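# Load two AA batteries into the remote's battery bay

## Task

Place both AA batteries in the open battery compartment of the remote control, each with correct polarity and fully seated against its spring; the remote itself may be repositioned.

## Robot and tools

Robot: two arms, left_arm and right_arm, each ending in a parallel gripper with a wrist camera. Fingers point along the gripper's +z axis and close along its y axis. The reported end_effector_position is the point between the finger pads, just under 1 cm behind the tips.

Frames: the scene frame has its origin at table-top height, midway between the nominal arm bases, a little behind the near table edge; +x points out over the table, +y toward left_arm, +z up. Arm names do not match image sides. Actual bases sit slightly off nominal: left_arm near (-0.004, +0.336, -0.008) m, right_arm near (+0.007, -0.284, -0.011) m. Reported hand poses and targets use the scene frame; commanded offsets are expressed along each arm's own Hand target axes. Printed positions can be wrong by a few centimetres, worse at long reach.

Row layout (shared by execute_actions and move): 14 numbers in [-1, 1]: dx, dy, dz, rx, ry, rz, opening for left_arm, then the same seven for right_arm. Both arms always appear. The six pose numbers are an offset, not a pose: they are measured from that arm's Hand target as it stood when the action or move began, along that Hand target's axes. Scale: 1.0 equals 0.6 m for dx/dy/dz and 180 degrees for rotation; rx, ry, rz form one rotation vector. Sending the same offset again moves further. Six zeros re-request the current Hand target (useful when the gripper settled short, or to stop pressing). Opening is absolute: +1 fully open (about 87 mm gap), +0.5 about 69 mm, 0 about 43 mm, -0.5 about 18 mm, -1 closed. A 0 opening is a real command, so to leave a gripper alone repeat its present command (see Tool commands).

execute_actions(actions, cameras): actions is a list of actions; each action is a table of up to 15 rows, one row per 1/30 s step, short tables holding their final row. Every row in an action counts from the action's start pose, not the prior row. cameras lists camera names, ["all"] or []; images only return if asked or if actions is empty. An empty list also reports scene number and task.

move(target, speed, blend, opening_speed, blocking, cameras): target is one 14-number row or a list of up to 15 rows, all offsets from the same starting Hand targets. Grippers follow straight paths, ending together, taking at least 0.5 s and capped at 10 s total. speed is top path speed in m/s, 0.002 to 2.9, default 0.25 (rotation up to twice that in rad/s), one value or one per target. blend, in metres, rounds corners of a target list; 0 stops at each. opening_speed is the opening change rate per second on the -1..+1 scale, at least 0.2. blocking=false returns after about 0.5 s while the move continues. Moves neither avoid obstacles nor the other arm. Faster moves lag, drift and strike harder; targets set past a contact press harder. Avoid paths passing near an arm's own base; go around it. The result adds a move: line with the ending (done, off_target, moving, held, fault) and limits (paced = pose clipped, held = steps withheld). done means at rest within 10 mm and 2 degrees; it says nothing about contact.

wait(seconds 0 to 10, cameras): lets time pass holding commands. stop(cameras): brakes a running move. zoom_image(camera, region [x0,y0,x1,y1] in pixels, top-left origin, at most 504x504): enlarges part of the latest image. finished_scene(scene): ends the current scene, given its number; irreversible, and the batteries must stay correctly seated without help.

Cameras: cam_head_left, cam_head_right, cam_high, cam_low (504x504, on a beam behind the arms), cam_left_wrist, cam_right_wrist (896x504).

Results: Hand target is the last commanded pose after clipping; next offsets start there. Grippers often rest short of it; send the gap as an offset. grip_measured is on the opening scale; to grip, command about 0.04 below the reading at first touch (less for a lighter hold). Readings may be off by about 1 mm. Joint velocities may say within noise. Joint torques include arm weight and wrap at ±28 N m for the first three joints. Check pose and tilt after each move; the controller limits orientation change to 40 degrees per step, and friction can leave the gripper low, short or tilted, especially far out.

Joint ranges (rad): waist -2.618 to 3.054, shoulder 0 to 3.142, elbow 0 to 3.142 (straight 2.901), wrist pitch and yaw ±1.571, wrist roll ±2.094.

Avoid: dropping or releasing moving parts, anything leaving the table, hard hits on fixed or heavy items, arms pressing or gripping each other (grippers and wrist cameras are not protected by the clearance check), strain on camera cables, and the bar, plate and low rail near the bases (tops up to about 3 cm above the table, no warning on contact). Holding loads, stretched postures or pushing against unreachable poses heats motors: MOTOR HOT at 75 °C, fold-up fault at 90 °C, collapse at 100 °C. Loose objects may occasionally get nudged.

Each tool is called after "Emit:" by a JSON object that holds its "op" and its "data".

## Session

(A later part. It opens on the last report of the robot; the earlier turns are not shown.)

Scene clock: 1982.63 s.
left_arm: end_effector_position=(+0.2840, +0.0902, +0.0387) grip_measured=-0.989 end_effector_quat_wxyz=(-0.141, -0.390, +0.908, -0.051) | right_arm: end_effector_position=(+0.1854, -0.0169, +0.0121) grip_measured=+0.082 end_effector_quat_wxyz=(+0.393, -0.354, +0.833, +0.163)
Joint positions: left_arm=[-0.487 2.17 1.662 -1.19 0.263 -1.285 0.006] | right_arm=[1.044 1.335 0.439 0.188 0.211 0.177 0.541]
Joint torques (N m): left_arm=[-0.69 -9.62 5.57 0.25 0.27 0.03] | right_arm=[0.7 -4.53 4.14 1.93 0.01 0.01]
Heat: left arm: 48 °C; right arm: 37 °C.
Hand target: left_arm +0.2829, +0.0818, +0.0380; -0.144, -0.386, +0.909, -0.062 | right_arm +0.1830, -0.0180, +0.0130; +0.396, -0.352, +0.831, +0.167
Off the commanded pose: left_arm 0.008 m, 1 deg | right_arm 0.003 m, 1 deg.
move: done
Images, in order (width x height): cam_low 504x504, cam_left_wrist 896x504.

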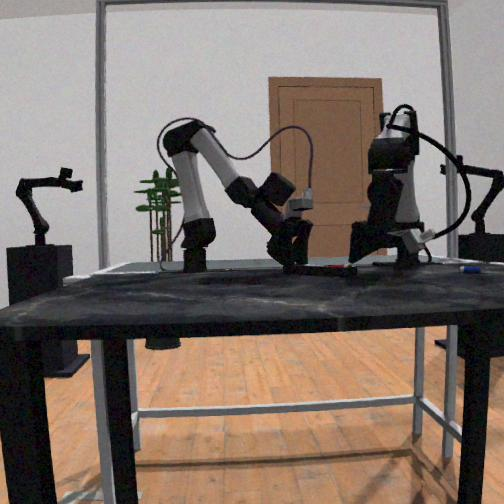

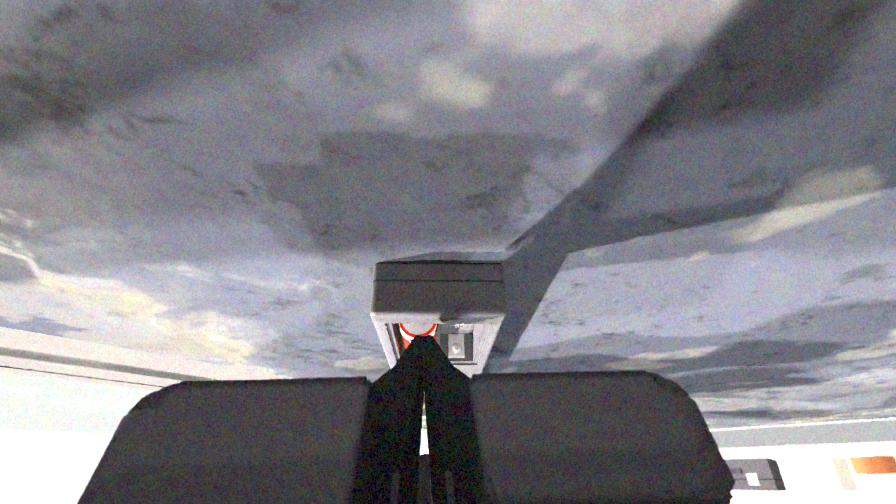

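Emit:
{"op": "move", "data": {"target": [0.0095, 0.0025, 0.0031, 0, 0, 0, -1, 0, 0, 0, 0, 0, 0, 0.03], "speed": 0.05, "cameras": ["cam_left_wrist", "cam_low"]}}

Emit:
{"op": "zoom_image", "data": {"camera": "cam_left_wrist", "region": [330, 190, 530, 420]}}

Emit:
{"op": "zoom_image", "data": {"camera": "cam_low", "region": [270, 200, 370, 290]}}

Scene clock: 1998.87 s.
left_arm: end_effector_position=(+0.2778, +0.0873, +0.0347) grip_measured=-0.989 end_effector_quat_wxyz=(-0.144, -0.384, +0.911, -0.048) | right_arm: end_effector_position=(+0.1854, -0.0169, +0.0121) grip_measured=+0.082 end_effector_quat_wxyz=(+0.393, -0.354, +0.833, +0.163)
Joint positions: left_arm=[-0.501 2.17 1.644 -1.179 0.264 -1.285 0.006] | right_arm=[1.044 1.335 0.439 0.188 0.211 0.177 0.541]
Joint torques (N m): left_arm=[-0.57 -10.66 5.35 0.23 0.28 -0.1] | right_arm=[0.72 -4.53 4.15 1.94 0.01 0.02]
Motor temperatures (°C): left_arm=[28 52 40 30 28 24 27] | right_arm=[23 31 37 36 26 26 30]
Heat: left arm: 52 °C; right arm: 37 °C.
Hand target: left_arm +0.2777, +0.0785, +0.0380; -0.144, -0.386, +0.909, -0.062 | right_arm +0.1830, -0.0180, +0.0130; +0.396, -0.352, +0.831, +0.167
Off the commanded pose: left_arm 0.009 m, 2 deg | right_arm 0.003 m, 1 deg.
move: done
Images, in order (width x height): cam_low 504x504, cam_left_wrist 896x504.

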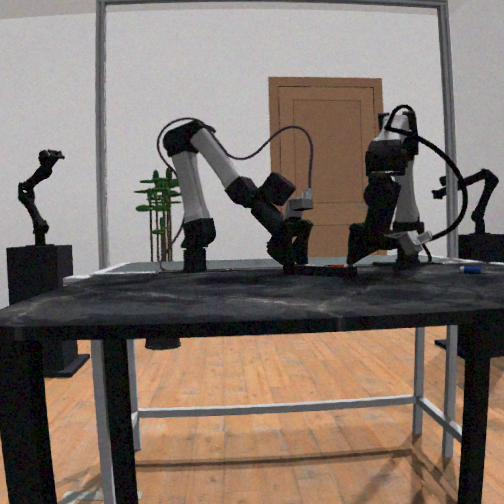

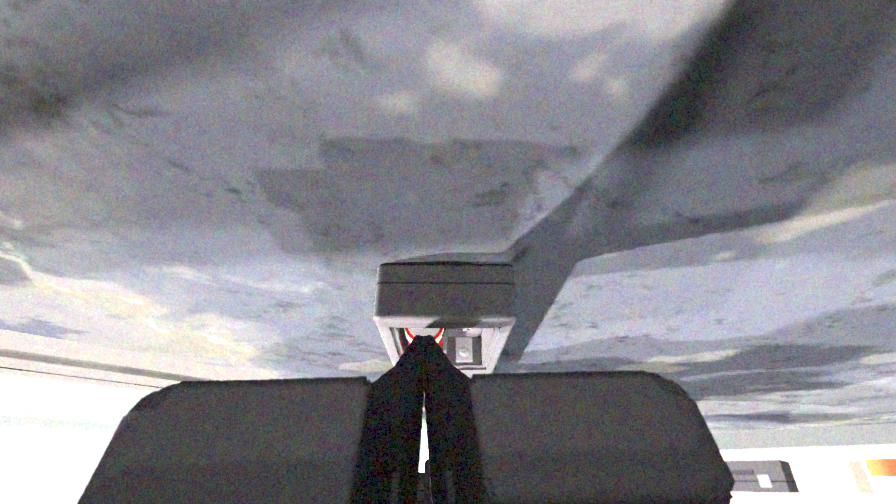

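Scaled by 2.191 from the camera's 896x504 image, which has a finer 1280x720 frame.

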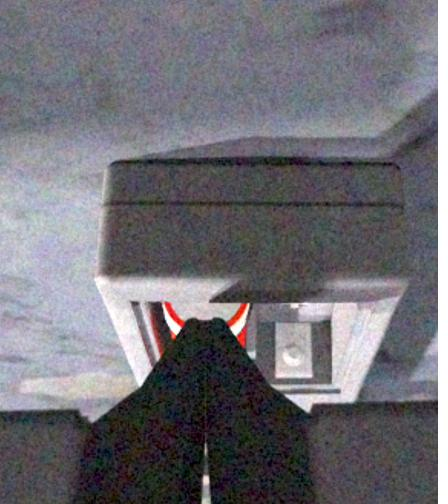

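Scaled by 5.040 from the camera's 504x504 image, which has a finer 720x720 frame.

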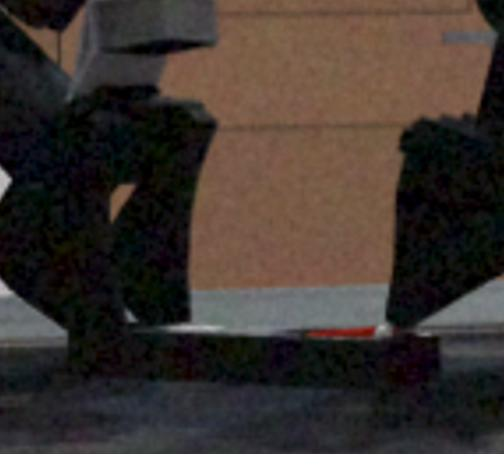

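Emit:
{"op": "move", "data": {"target": [0.0085, 0, 0.0168, 0, 0, 0, -1, 0, 0, 0, 0, 0, 0, 0.03], "speed": 0.04, "cameras": ["cam_low"]}}

Emit:
{"op": "zoom_image", "data": {"camera": "cam_low", "region": [270, 200, 370, 290]}}

Scene clock: 2007.23 s.
left_arm: end_effector_position=(+0.2755, +0.0850, +0.0307) grip_measured=-0.989 end_effector_quat_wxyz=(-0.147, -0.387, +0.909, -0.050) | right_arm: end_effector_position=(+0.1853, -0.0168, +0.0121) grip_measured=+0.082 end_effector_quat_wxyz=(+0.393, -0.354, +0.833, +0.163)
Joint positions: left_arm=[-0.505 2.168 1.622 -1.156 0.272 -1.296 0.006] | right_arm=[1.045 1.335 0.439 0.188 0.213 0.177 0.541]
Joint torques (N m): left_arm=[-1.73 -10.56 4.21 0.4 0.21 -0.17] | right_arm=[0.7 -4.49 4.14 1.94 0.01 0.01]
Heat: left arm: 54 °C; right arm: 37 °C.
Hand target: left_arm +0.2721, +0.0728, +0.0300; -0.144, -0.386, +0.909, -0.062 | right_arm +0.1830, -0.0180, +0.0130; +0.396, -0.352, +0.831, +0.167
Off the commanded pose: left_arm 0.013 m, 1 deg | right_arm 0.003 m, 1 deg.
move: off_target (left_arm)
Images, in order (width x height): cam_low 504x504.

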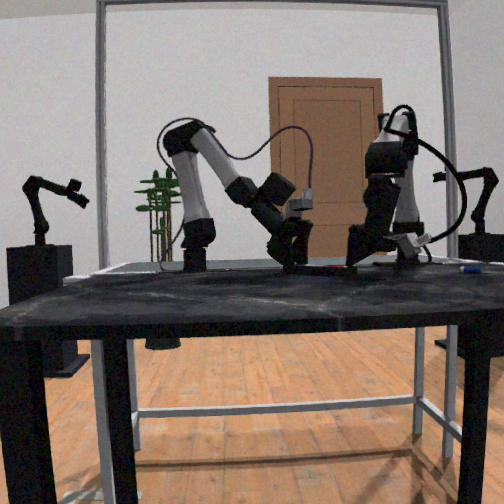

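Scaled by 5.040 from the camera's 504x504 image, which has a finer 720x720 frame.

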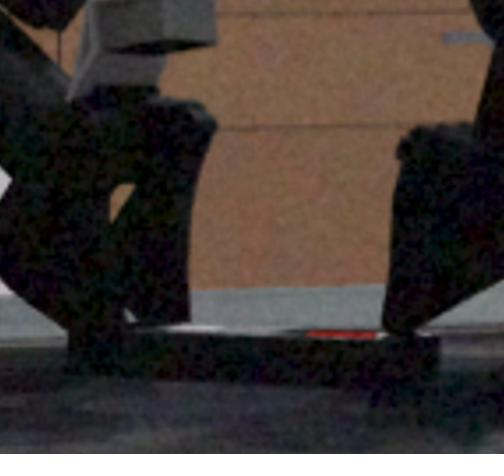

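Emit:
{"op": "move", "data": {"target": [0.0085, 0, 0.0168, 0, 0, 0, -1, 0, 0, 0, 0, 0, 0, 0.03], "speed": 0.04, "cameras": ["cam_low", "cam_left_wrist"]}}

Emit:
{"op": "zoom_image", "data": {"camera": "cam_low", "region": [270, 200, 370, 290]}}

Emit:
{"op": "zoom_image", "data": {"camera": "cam_left_wrist", "region": [330, 190, 530, 420]}}

Scene clock: 2013.60 s.
left_arm: end_effector_position=(+0.2752, +0.0850, +0.0301) grip_measured=-0.989 end_effector_quat_wxyz=(-0.143, -0.393, +0.907, -0.055) | right_arm: end_effector_position=(+0.1853, -0.0168, +0.0121) grip_measured=+0.082 end_effector_quat_wxyz=(+0.393, -0.354, +0.833, +0.163)
Joint positions: left_arm=[-0.505 2.153 1.598 -1.133 0.272 -1.311 0.006] | right_arm=[1.045 1.335 0.439 0.188 0.213 0.177 0.541]
Joint torques (N m): left_arm=[-3.14 -9.21 3.25 0.55 0.22 -0.19] | right_arm=[0.73 -4.51 4.15 1.93 0.01 0.02]
Heat: left arm: 54 °C; right arm: 37 °C.
Hand target: left_arm +0.2666, +0.0671, +0.0220; -0.144, -0.386, +0.909, -0.062 | right_arm +0.1830, -0.0180, +0.0130; +0.396, -0.352, +0.831, +0.167
Off the commanded pose: left_arm 0.021 m, 1 deg | right_arm 0.003 m, 1 deg.
move: off_target (left_arm)
Images, in order (width x height): cam_low 504x504, cam_left_wrist 896x504.

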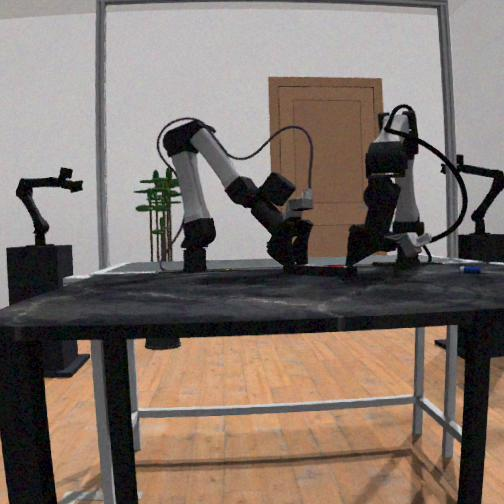

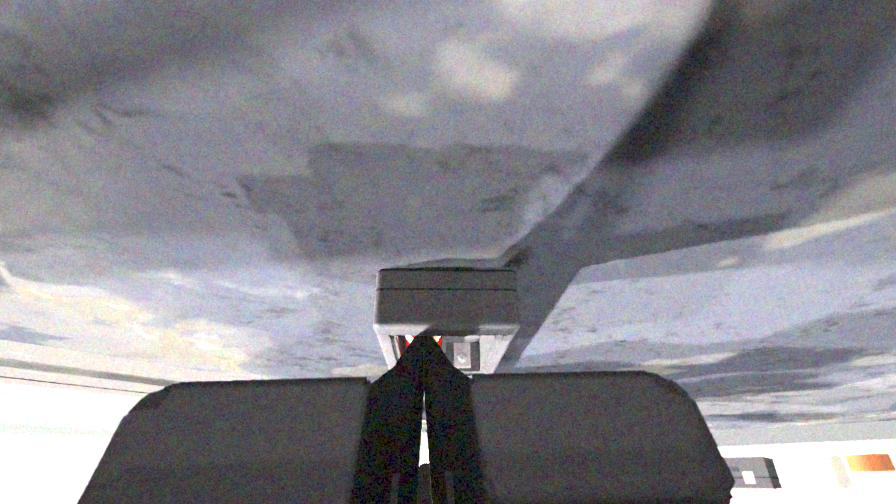

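Scaled by 5.040 from the camera's 504x504 image, which has a finer 720x720 frame.

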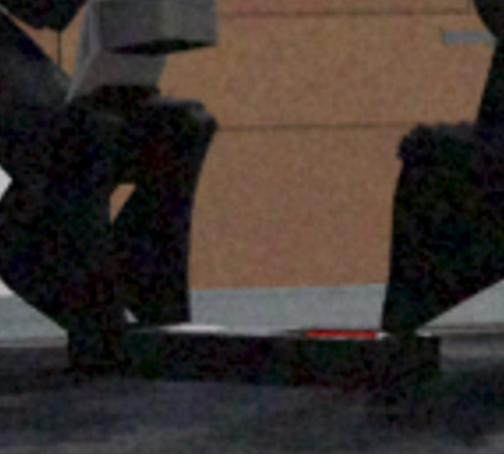

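Scaled by 2.191 from the camera's 896x504 image, which has a finer 1280x720 frame.

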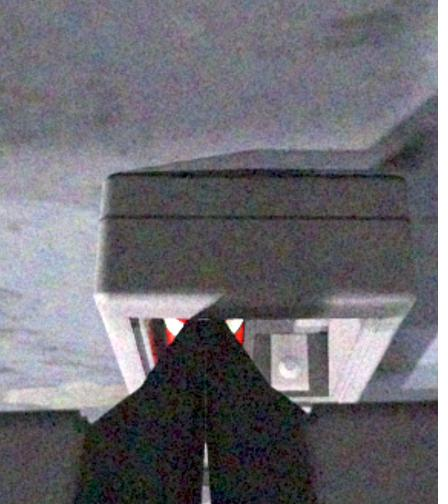

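Emit:
{"op": "move", "data": {"target": [[-0.0143, 0, -0.0047, 0, 0, 0, -1, 0, 0, 0, 0, 0, 0, 0.03], [0.0089, 0, -0.076, 0, 0, 0, -1, 0, 0, 0, 0, 0, 0, 0.03]], "speed": 0.06, "blend": [0.003, 0], "cameras": ["cam_left_wrist", "cam_low"]}}

Emit:
{"op": "zoom_image", "data": {"camera": "cam_low", "region": [270, 200, 370, 290]}}

Emit:
{"op": "zoom_image", "data": {"camera": "cam_left_wrist", "region": [330, 190, 530, 420]}}

Scene clock: 2022.60 s.
left_arm: end_effector_position=(+0.2658, +0.0840, +0.0476) grip_measured=-0.989 end_effector_quat_wxyz=(-0.158, -0.389, +0.907, -0.035) | right_arm: end_effector_position=(+0.1853, -0.0168, +0.0121) grip_measured=+0.082 end_effector_quat_wxyz=(+0.393, -0.354, +0.833, +0.163)
Joint positions: left_arm=[-0.521 2.155 1.664 -1.245 0.274 -1.311 0.006] | right_arm=[1.045 1.335 0.439 0.188 0.213 0.177 0.541]
Joint torques (N m): left_arm=[-0.5 -12.15 9.8 -0.06 0.21 -0.02] | right_arm=[0.7 -4.53 4.15 1.94 0.01 0.01]
Heat: left arm: 54 °C; right arm: 37 °C.
Hand target: left_arm +0.2728, +0.0736, +0.0670; -0.144, -0.386, +0.909, -0.062 | right_arm +0.1830, -0.0180, +0.0130; +0.396, -0.352, +0.831, +0.167
Off the commanded pose: left_arm 0.023 m, 3 deg | right_arm 0.003 m, 1 deg.
move: off_target (left_arm)
Images, in order (width x height): cam_low 504x504, cam_left_wrist 896x504.

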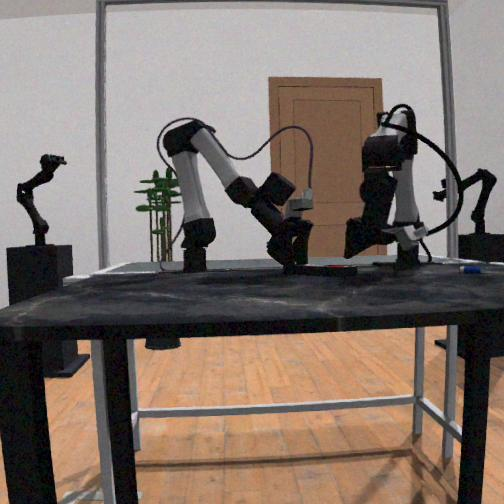

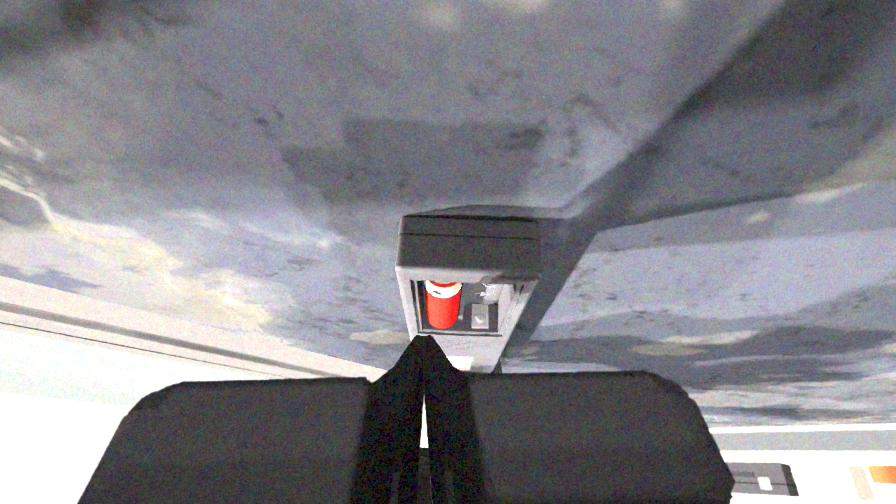

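Scaled by 5.040 from the camera's 504x504 image, which has a finer 720x720 frame.

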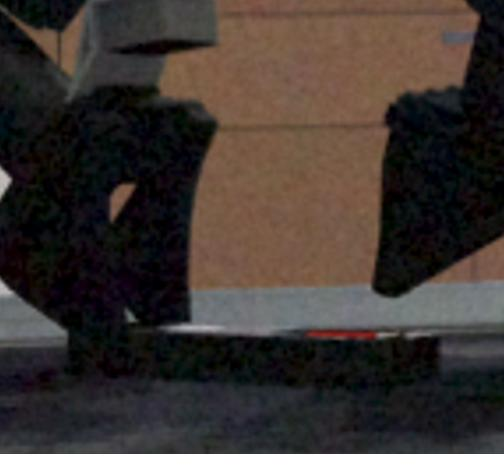

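Scaled by 2.191 from the camera's 896x504 image, which has a finer 1280x720 frame.

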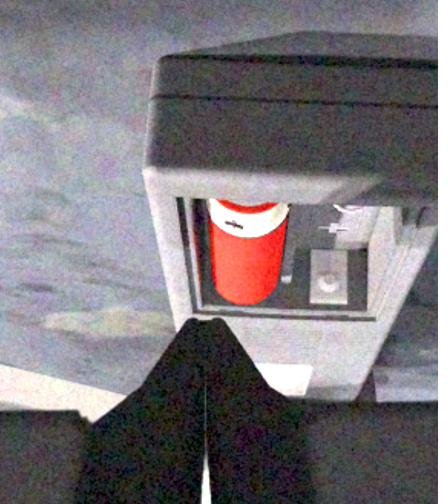

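Emit:
{"op": "move", "data": {"target": [0.0142, -0.0009, 0.0379, 0, -0.1, 0, -1, 0, 0, 0, 0, 0, 0, 0.03], "speed": 0.06, "cameras": ["cam_left_wrist"]}}

Emit:
{"op": "zoom_image", "data": {"camera": "cam_left_wrist", "region": [330, 190, 530, 420]}}

Scene clock: 2054.77 s.
left_arm: end_effector_position=(+0.2573, +0.0681, +0.0349) grip_measured=-0.989 end_effector_quat_wxyz=(-0.023, -0.385, +0.922, +0.023) | right_arm: end_effector_position=(+0.1853, -0.0168, +0.0121) grip_measured=+0.082 end_effector_quat_wxyz=(+0.393, -0.354, +0.833, +0.163)
Joint positions: left_arm=[-0.689 2.11 1.625 -1.178 0.002 -1.478 0.006] | right_arm=[1.045 1.335 0.439 0.188 0.213 0.177 0.541]
Joint torques (N m): left_arm=[-0.5 -13.33 5.49 0.32 -0.21 -0.15] | right_arm=[0.72 -4.53 4.12 1.94 0.01 0.01]
Motor temperatures (°C): left_arm=[28 61 44 29 28 24 27] | right_arm=[23 31 37 36 26 26 30]
Heat: left arm: 61 °C; right arm: 37 °C.
Hand target: left_arm +0.2627, +0.0623, +0.0480; +0.000, -0.391, +0.921, -0.001 | right_arm +0.1830, -0.0180, +0.0130; +0.396, -0.352, +0.831, +0.167
Off the commanded pose: left_arm 0.015 m, 4 deg | right_arm 0.003 m, 1 deg.
move: off_target (left_arm)
Images, in order (width x height): cam_left_wrist 896x504.

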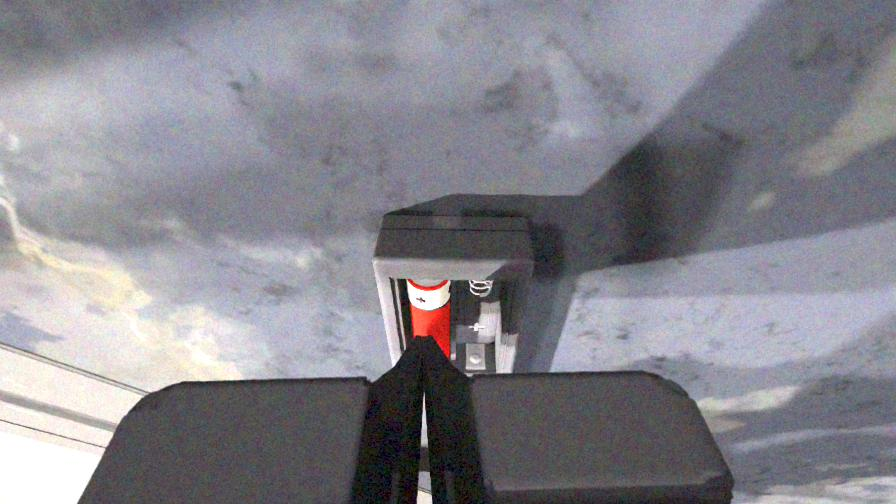

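Scaled by 2.191 from the camera's 896x504 image, which has a finer 1280x720 frame.

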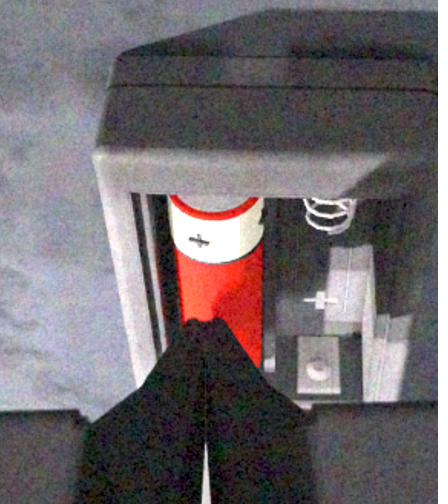

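Emit:
{"op": "move", "data": {"target": [0, -0.002, 0.025, 0, 0, 0, -1, 0, 0, 0, 0, 0, 0, 0.03], "speed": 0.04}}

Emit:
{"op": "move", "data": {"target": [0, 0, 0.0167, 0, 0, 0, -1, 0, 0, 0, 0, 0, 0, 0.03], "speed": 0.04}}

Scene clock: 2060.63 s.
left_arm: end_effector_position=(+0.2574, +0.0683, +0.0315) grip_measured=-0.989 end_effector_quat_wxyz=(-0.019, -0.385, +0.923, +0.018) | right_arm: end_effector_position=(+0.1853, -0.0168, +0.0121) grip_measured=+0.082 end_effector_quat_wxyz=(+0.393, -0.354, +0.833, +0.163)
Joint positions: left_arm=[-0.689 2.102 1.601 -1.15 0.001 -1.478 0.006] | right_arm=[1.045 1.335 0.439 0.188 0.213 0.177 0.541]
Joint torques (N m): left_arm=[-0.47 -10.99 4.49 0.57 -0.21 -0.14] | right_arm=[0.73 -4.53 4.14 1.93 0 0.02]
Motor temperatures (°C): left_arm=[28 61 43 29 28 24 27] | right_arm=[23 31 37 36 26 26 30]
Heat: left arm: 61 °C; right arm: 37 °C.
Hand target: left_arm +0.2636, +0.0615, +0.0330; +0.000, -0.391, +0.921, -0.001 | right_arm +0.1830, -0.0180, +0.0130; +0.396, -0.352, +0.831, +0.167
Off the commanded pose: left_arm 0.009 m, 3 deg | right_arm 0.003 m, 1 deg.
move: off_target (left_arm)

Scene clock: 2061.63 s.
left_arm: end_effector_position=(+0.2572, +0.0684, +0.0310) grip_measured=-0.989 end_effector_quat_wxyz=(-0.016, -0.385, +0.923, +0.013) | right_arm: end_effector_position=(+0.1853, -0.0168, +0.0121) grip_measured=+0.082 end_effector_quat_wxyz=(+0.393, -0.354, +0.833, +0.163)
Joint positions: left_arm=[-0.689 2.09 1.581 -1.13 0.001 -1.478 0.006] | right_arm=[1.045 1.335 0.439 0.188 0.213 0.177 0.541]
Joint torques (N m): left_arm=[-0.42 -9.14 3.71 0.74 -0.21 -0.12] | right_arm=[0.72 -4.52 4.15 1.94 0.02 0.02]
Motor temperatures (°C): left_arm=[28 60 43 29 28 24 27] | right_arm=[23 31 37 36 26 26 30]
Heat: left arm: 60 °C; right arm: 37 °C.
Hand target: left_arm +0.2636, +0.0615, +0.0230; +0.000, -0.391, +0.921, -0.001 | right_arm +0.1830, -0.0180, +0.0130; +0.396, -0.352, +0.831, +0.167
Off the commanded pose: left_arm 0.012 m, 3 deg | right_arm 0.003 m, 1 deg.
move: off_target (left_arm)

Emit:
{"op": "move", "data": {"target": [0, 0, 0.02, 0, 0, 0, -1, 0, 0, 0, 0, 0, 0, 0.03], "speed": 0.04, "cameras": ["cam_left_wrist", "cam_low"]}}

Emit:
{"op": "zoom_image", "data": {"camera": "cam_left_wrist", "region": [330, 190, 530, 420]}}

Emit:
{"op": "zoom_image", "data": {"camera": "cam_low", "region": [270, 200, 370, 290]}}

Scene clock: 2067.97 s.
left_arm: end_effector_position=(+0.2572, +0.0684, +0.0302) grip_measured=-0.989 end_effector_quat_wxyz=(-0.013, -0.385, +0.923, +0.006) | right_arm: end_effector_position=(+0.1853, -0.0168, +0.0121) grip_measured=+0.082 end_effector_quat_wxyz=(+0.393, -0.354, +0.833, +0.163)
Joint positions: left_arm=[-0.689 2.076 1.558 -1.106 0.001 -1.478 0.006] | right_arm=[1.045 1.335 0.439 0.188 0.213 0.177 0.541]
Joint torques (N m): left_arm=[-0.38 -7.02 2.8 0.93 -0.21 -0.13] | right_arm=[0.72 -4.51 4.14 1.94 0.01 0.01]
Motor temperatures (°C): left_arm=[28 59 42 30 28 24 27] | right_arm=[23 31 37 36 26 26 30]
Heat: left arm: 59 °C; right arm: 37 °C.
Hand target: left_arm +0.2636, +0.0615, +0.0110; +0.000, -0.391, +0.921, -0.001 | right_arm +0.1830, -0.0180, +0.0130; +0.396, -0.352, +0.831, +0.167
Off the commanded pose: left_arm 0.021 m, 2 deg | right_arm 0.003 m, 1 deg.
move: off_target (left_arm)
Images, in order (width x height): cam_low 504x504, cam_left_wrist 896x504.

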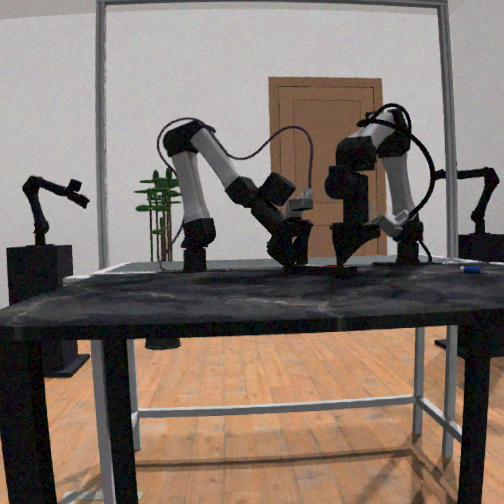

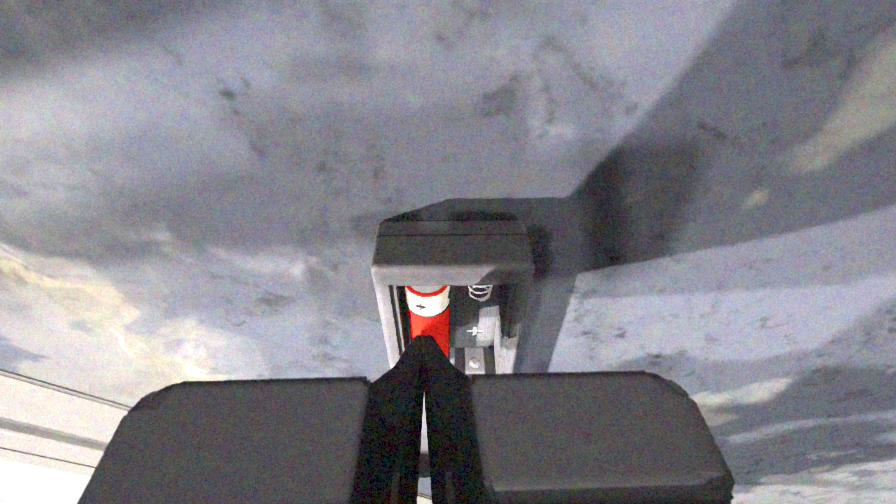

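Scaled by 2.191 from the camera's 896x504 image, which has a finer 1280x720 frame.

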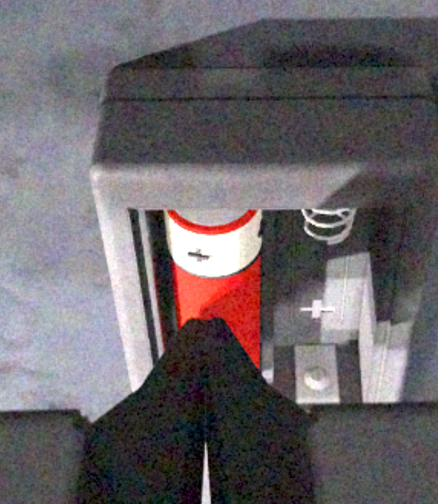

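Scaled by 5.040 from the camera's 504x504 image, which has a finer 720x720 frame.

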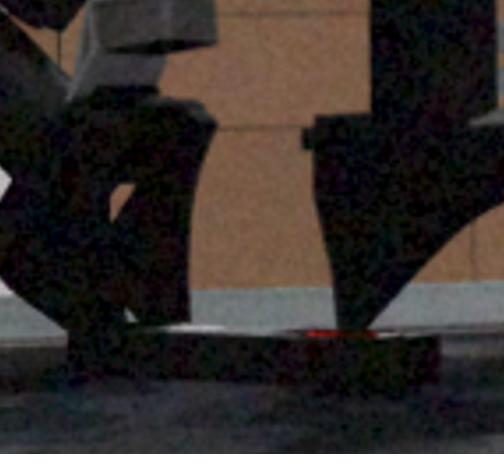

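Emit:
{"op": "move", "data": {"target": [[0, 0, -0.06, 0, 0, 0, -1, 0, 0, 0, 0, 0, 0, 0.03], [-0.03, 0, -0.15, 0, 0, 0, -1, 0, 0, 0, 0, 0, 0, 0.03]], "speed": 0.1, "blend": [0.01, 0], "cameras": ["cam_left_wrist"]}}

Emit:
{"op": "zoom_image", "data": {"camera": "cam_left_wrist", "region": [350, 130, 550, 340]}}

Scene clock: 2075.30 s.
left_arm: end_effector_position=(+0.2683, +0.0785, +0.0870) grip_measured=-0.989 end_effector_quat_wxyz=(-0.018, -0.395, +0.919, +0.017) | right_arm: end_effector_position=(+0.1853, -0.0168, +0.0121) grip_measured=+0.082 end_effector_quat_wxyz=(+0.393, -0.354, +0.833, +0.163)
Joint positions: left_arm=[-0.654 2.075 1.783 -1.356 -0.003 -1.465 0.006] | right_arm=[1.045 1.335 0.439 0.188 0.213 0.177 0.541]
Joint torques (N m): left_arm=[0.09 -10.66 10.15 0.09 -0.19 0.13] | right_arm=[0.7 -4.55 4.14 1.94 0 0.01]
Motor temperatures (°C): left_arm=[28 58 42 30 28 24 27] | right_arm=[23 31 37 36 26 26 30]
Heat: left arm: 58 °C; right arm: 37 °C.
Hand target: left_arm +0.2761, +0.0745, +0.1010; +0.000, -0.391, +0.921, -0.001 | right_arm +0.1830, -0.0180, +0.0130; +0.396, -0.352, +0.831, +0.167
Off the commanded pose: left_arm 0.016 m, 3 deg | right_arm 0.003 m, 1 deg.
move: off_target (left_arm)
Images, in order (width x height): cam_left_wrist 896x504.

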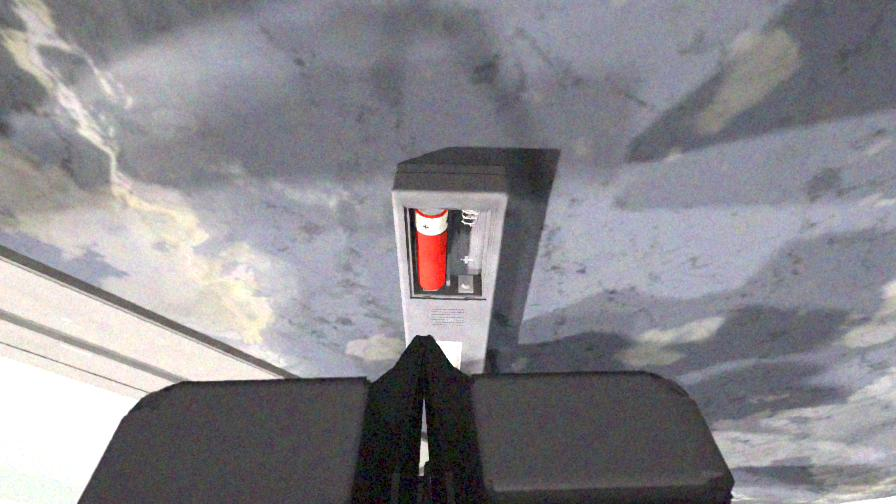

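Scaled by 2.400 from the camera's 896x504 image, which has a finer 1280x720 frame.

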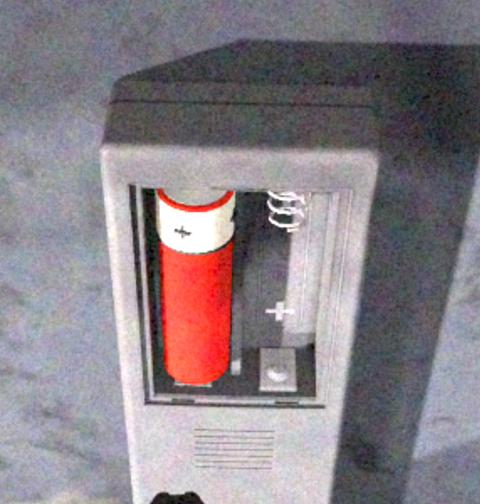

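Emit:
{"op": "move", "data": {"target": [-0.4034, 0.2624, -0.0483, 0, 0, 0, 0.4, 0, 0, 0, 0, 0, 0, 0.03], "speed": 0.25, "cameras": ["cam_left_wrist"]}}

Scene clock: 2120.27 s.
left_arm: end_effector_position=(+0.3247, +0.3595, +0.1220) grip_measured=+0.400 end_effector_quat_wxyz=(-0.014, -0.403, +0.915, +0.000) | right_arm: end_effector_position=(+0.1853, -0.0168, +0.0121) grip_measured=+0.082 end_effector_quat_wxyz=(+0.393, -0.354, +0.833, +0.163)
Joint positions: left_arm=[0.124 1.957 1.785 -1.434 -0.026 -0.705 0.7] | right_arm=[1.045 1.335 0.439 0.188 0.213 0.177 0.541]
Joint torques (N m): left_arm=[-0.65 -8.31 10.3 0.15 -0.08 0.16] | right_arm=[0.73 -4.51 4.14 1.94 0 0.01]
Motor temperatures (°C): left_arm=[27 60 44 29 28 24 27] | right_arm=[23 31 37 36 26 26 30]
Heat: left arm: 60 °C; right arm: 37 °C.
Hand target: left_arm +0.3311, +0.3580, +0.1297; +0.000, -0.391, +0.921, -0.001 | right_arm +0.1830, -0.0180, +0.0130; +0.396, -0.352, +0.831, +0.167
Off the commanded pose: left_arm 0.010 m, 2 deg | right_arm 0.003 m, 1 deg.
move: done
Images, in order (width x height): cam_left_wrist 896x504.

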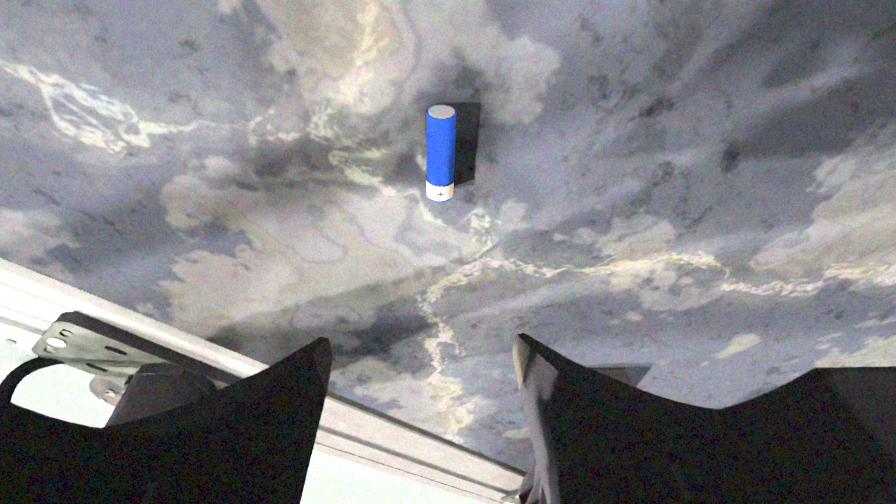

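Emit:
{"op": "zoom_image", "data": {"camera": "cam_left_wrist", "region": [390, 90, 490, 220]}}

Scaled by 3.877 from the camera's 896x504 image, which has a finer 1280x720 frame.

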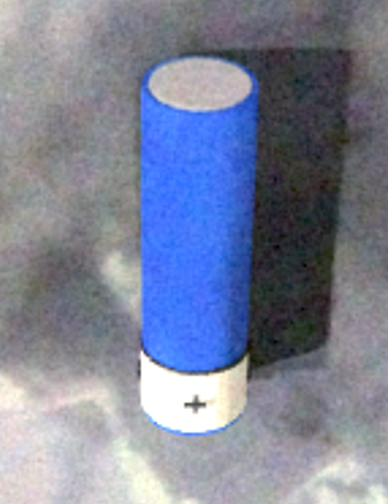

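Emit:
{"op": "move", "data": {"target": [0.0105, -0.0138, 0.1328, 0, 0, 0.0056, 0.2, 0, 0, 0, 0, 0, 0, 0.03], "speed": 0.15, "cameras": ["cam_left_wrist"]}}

Emit:
{"op": "zoom_image", "data": {"camera": "cam_left_wrist", "region": [360, 220, 520, 400]}}

Scene clock: 2163.13 s.
left_arm: end_effector_position=(+0.3280, +0.3503, +0.0512) grip_measured=+0.200 end_effector_quat_wxyz=(-0.012, -0.393, +0.919, +0.000) | right_arm: end_effector_position=(+0.1853, -0.0168, +0.0121) grip_measured=+0.082 end_effector_quat_wxyz=(+0.393, -0.354, +0.833, +0.163)
Joint positions: left_arm=[0.102 1.981 1.536 -1.158 -0.026 -0.705 0.6] | right_arm=[1.045 1.335 0.439 0.188 0.213 0.177 0.541]
Joint torques (N m): left_arm=[-0.7 -8.87 5.83 0.48 -0.07 0.12] | right_arm=[0.72 -4.51 4.14 1.94 0.01 0.01]
Motor temperatures (°C): left_arm=[27 55 44 29 28 24 27] | right_arm=[23 31 37 36 26 26 30]
Heat: left arm: 55 °C; right arm: 37 °C.
Hand target: left_arm +0.3327, +0.3476, +0.0501; +0.000, -0.382, +0.924, -0.001 | right_arm +0.1830, -0.0180, +0.0130; +0.396, -0.352, +0.831, +0.167
Off the commanded pose: left_arm 0.006 m, 2 deg | right_arm 0.003 m, 1 deg.
move: done
Images, in order (width x height): cam_left_wrist 896x504.

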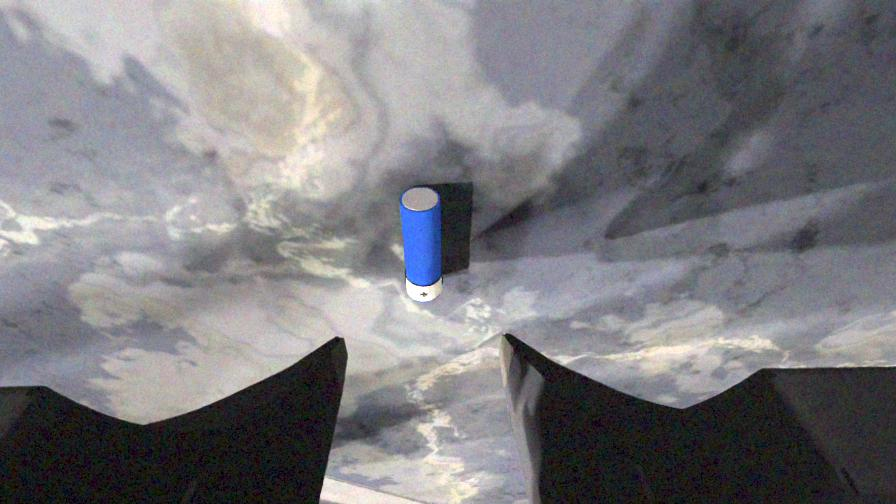

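Scaled by 2.800 from the camera's 896x504 image, which has a finer 1280x720 frame.

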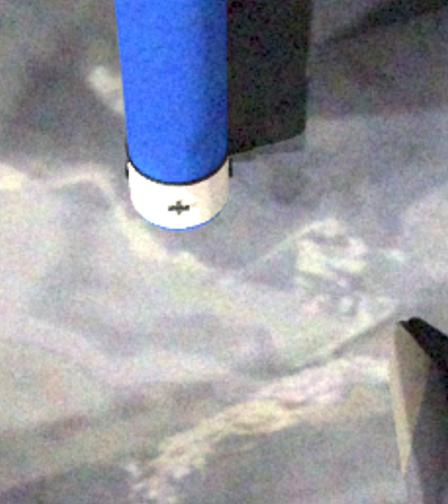

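Emit:
{"op": "move", "data": {"target": [0, 0, 0.0383, 0, 0, 0, 0, 0, 0, 0, 0, 0, 0, 0.03], "speed": 0.08, "cameras": ["cam_left_wrist"]}}

Emit:
{"op": "zoom_image", "data": {"camera": "cam_left_wrist", "region": [340, 220, 520, 400]}}

Scene clock: 2179.30 s.
left_arm: end_effector_position=(+0.3286, +0.3496, +0.0297) grip_measured=+0.000 end_effector_quat_wxyz=(-0.010, -0.393, +0.919, -0.001) | right_arm: end_effector_position=(+0.1853, -0.0168, +0.0121) grip_measured=+0.082 end_effector_quat_wxyz=(+0.393, -0.354, +0.833, +0.163)
Joint positions: left_arm=[0.102 1.998 1.473 -1.074 -0.026 -0.705 0.5] | right_arm=[1.045 1.335 0.439 0.188 0.213 0.177 0.541]
Joint torques (N m): left_arm=[-0.53 -8.59 5.67 0.49 -0.06 0.14] | right_arm=[0.68 -4.51 4.11 1.94 0.01 0.01]
Heat: left arm: 54 °C; right arm: 37 °C.
Hand target: left_arm +0.3327, +0.3476, +0.0271; +0.000, -0.382, +0.924, -0.001 | right_arm +0.1830, -0.0180, +0.0130; +0.396, -0.352, +0.831, +0.167
Off the commanded pose: left_arm 0.005 m, 2 deg | right_arm 0.003 m, 1 deg.
move: done
Images, in order (width x height): cam_left_wrist 896x504.

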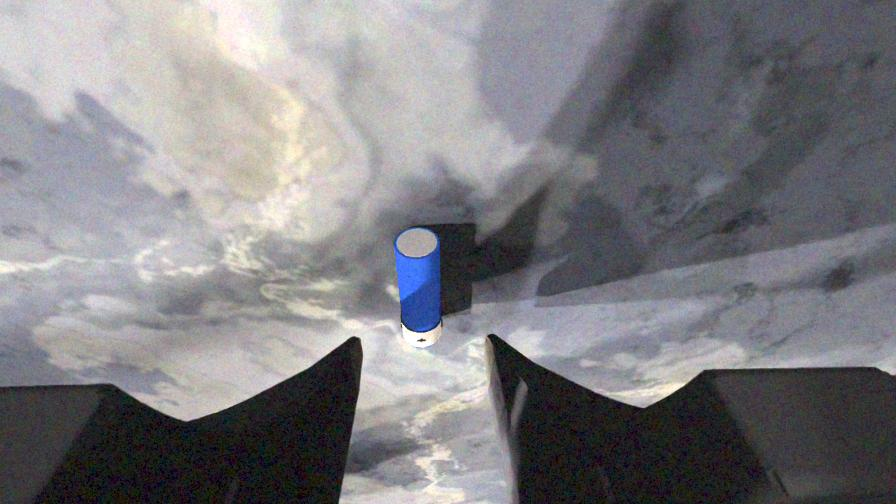

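Scaled by 2.800 from the camera's 896x504 image, which has a finer 1280x720 frame.

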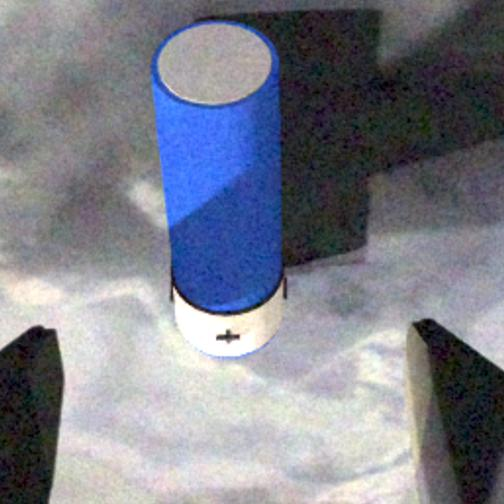

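Emit:
{"op": "move", "data": {"target": [[0, 0, 0.0162, 0, 0, 0, 0, 0, 0, 0, 0, 0, 0, 0.03], [0, 0, 0.0162, 0, 0, 0, -0.69, 0, 0, 0, 0, 0, 0, 0.03]], "speed": 0.05, "opening_speed": 0.5, "cameras": ["cam_left_wrist"]}}

Emit:
{"op": "zoom_image", "data": {"camera": "cam_left_wrist", "region": [340, 220, 520, 400]}}

Scene clock: 2194.23 s.
left_arm: end_effector_position=(+0.3288, +0.3493, +0.0205) grip_measured=-0.629 end_effector_quat_wxyz=(-0.009, -0.393, +0.919, -0.001) | right_arm: end_effector_position=(+0.1853, -0.0168, +0.0121) grip_measured=+0.082 end_effector_quat_wxyz=(+0.393, -0.354, +0.833, +0.163)
Joint positions: left_arm=[0.102 2.007 1.449 -1.038 -0.026 -0.705 0.185] | right_arm=[1.045 1.335 0.439 0.188 0.213 0.177 0.541]
Joint torques (N m): left_arm=[-0.44 -8.51 5.57 0.5 -0.07 0.15] | right_arm=[0.7 -4.51 4.14 1.94 0.01 0.01]
Heat: left arm: 53 °C; right arm: 37 °C.
Hand target: left_arm +0.3327, +0.3476, +0.0174; +0.000, -0.382, +0.924, -0.001 | right_arm +0.1830, -0.0180, +0.0130; +0.396, -0.352, +0.831, +0.167
Off the commanded pose: left_arm 0.005 m, 2 deg | right_arm 0.003 m, 1 deg.
move: done
Images, in order (width x height): cam_left_wrist 896x504.

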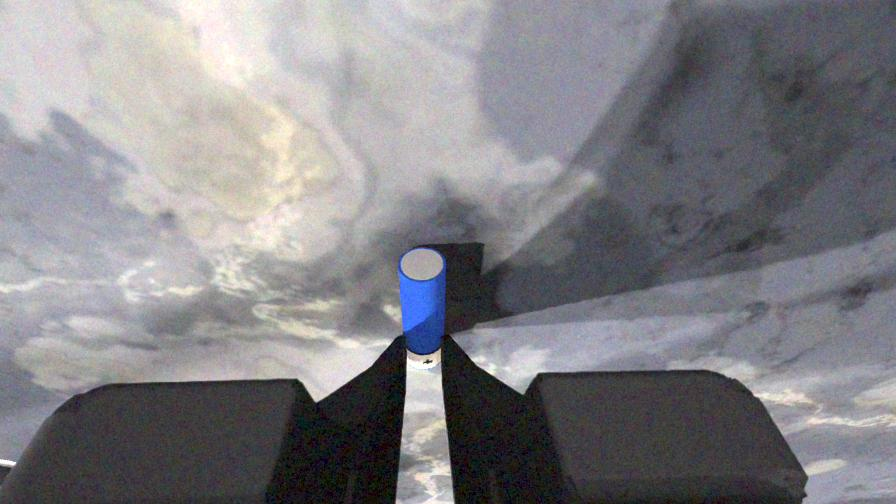

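Scaled by 2.800 from the camera's 896x504 image, which has a finer 1280x720 frame.

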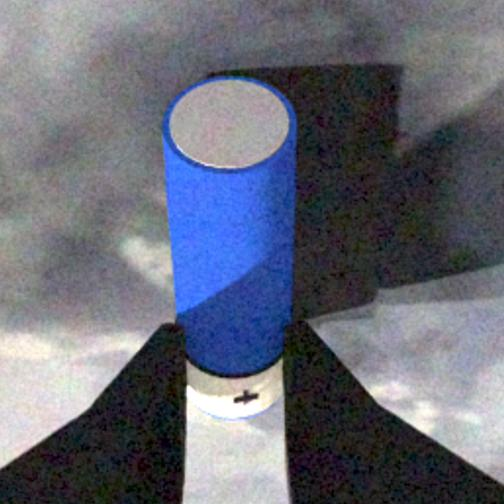

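Emit:
{"op": "move", "data": {"target": [[0, 0, -0.1833, 0, 0, 0, -0.69, 0, 0, 0, 0, 0, 0, 0.03], [0.4498, -0.2835, -0.146, 0, 0.0833, -0.0056, -0.69, 0, 0, 0, 0, 0, 0, 0.03]], "speed": [0.12, 0.2], "blend": [0.02, 0], "cameras": ["cam_left_wrist", "cam_low"]}}

Emit:
{"op": "zoom_image", "data": {"camera": "cam_left_wrist", "region": [350, 190, 550, 420]}}

Scene clock: 2262.17 s.
left_arm: end_effector_position=(+0.2542, +0.0483, +0.0961) grip_measured=-0.629 end_effector_quat_wxyz=(-0.124, -0.381, +0.916, -0.027) | right_arm: end_effector_position=(+0.1853, -0.0168, +0.0121) grip_measured=+0.082 end_effector_quat_wxyz=(+0.393, -0.354, +0.833, +0.163)
Joint positions: left_arm=[-0.64 2.142 1.862 -1.402 0.223 -1.419 0.185] | right_arm=[1.045 1.335 0.439 0.188 0.213 0.177 0.541]
Joint torques (N m): left_arm=[0.05 -9.47 10.28 0.19 0.26 -0.13] | right_arm=[0.7 -4.53 4.12 1.94 0.01 0.02]
Motor temperatures (°C): left_arm=[27 55 41 29 28 24 28] | right_arm=[23 31 36 36 26 26 30]
Heat: left arm: 55 °C; right arm: 36 °C.
Hand target: left_arm +0.2619, +0.0366, +0.1052; -0.120, -0.387, +0.913, -0.050 | right_arm +0.1830, -0.0180, +0.0130; +0.396, -0.352, +0.831, +0.167
Off the commanded pose: left_arm 0.017 m, 3 deg | right_arm 0.003 m, 1 deg.
move: off_target (left_arm)
Images, in order (width x height): cam_low 504x504, cam_left_wrist 896x504.

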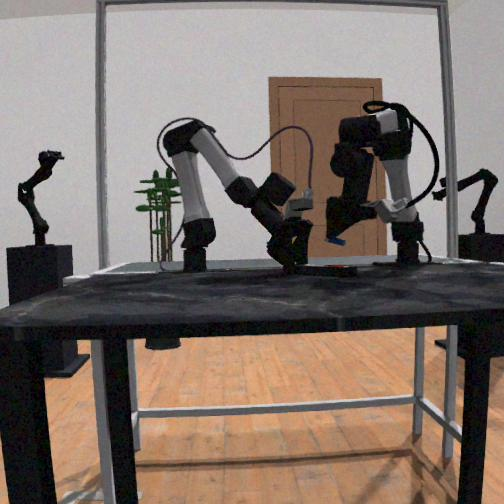

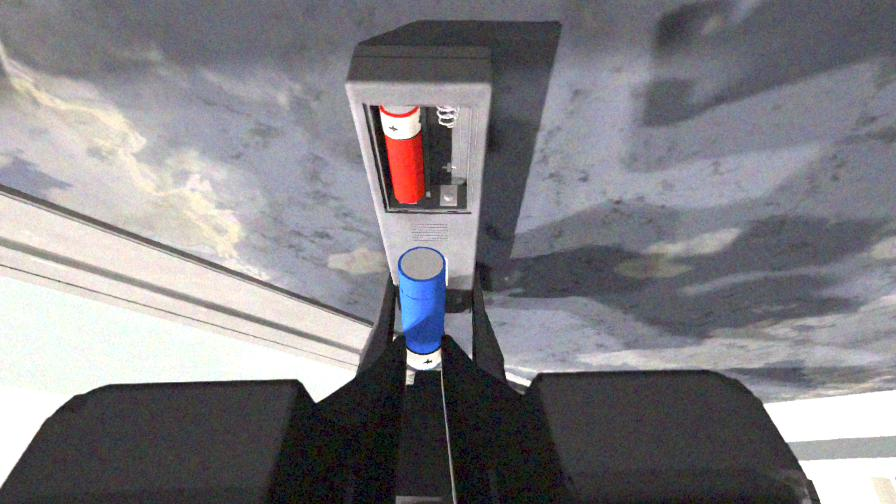

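Scaled by 2.191 from the camera's 896x504 image, which has a finer 1280x720 frame.

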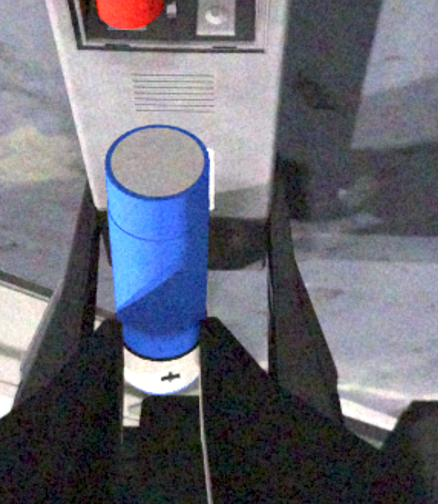

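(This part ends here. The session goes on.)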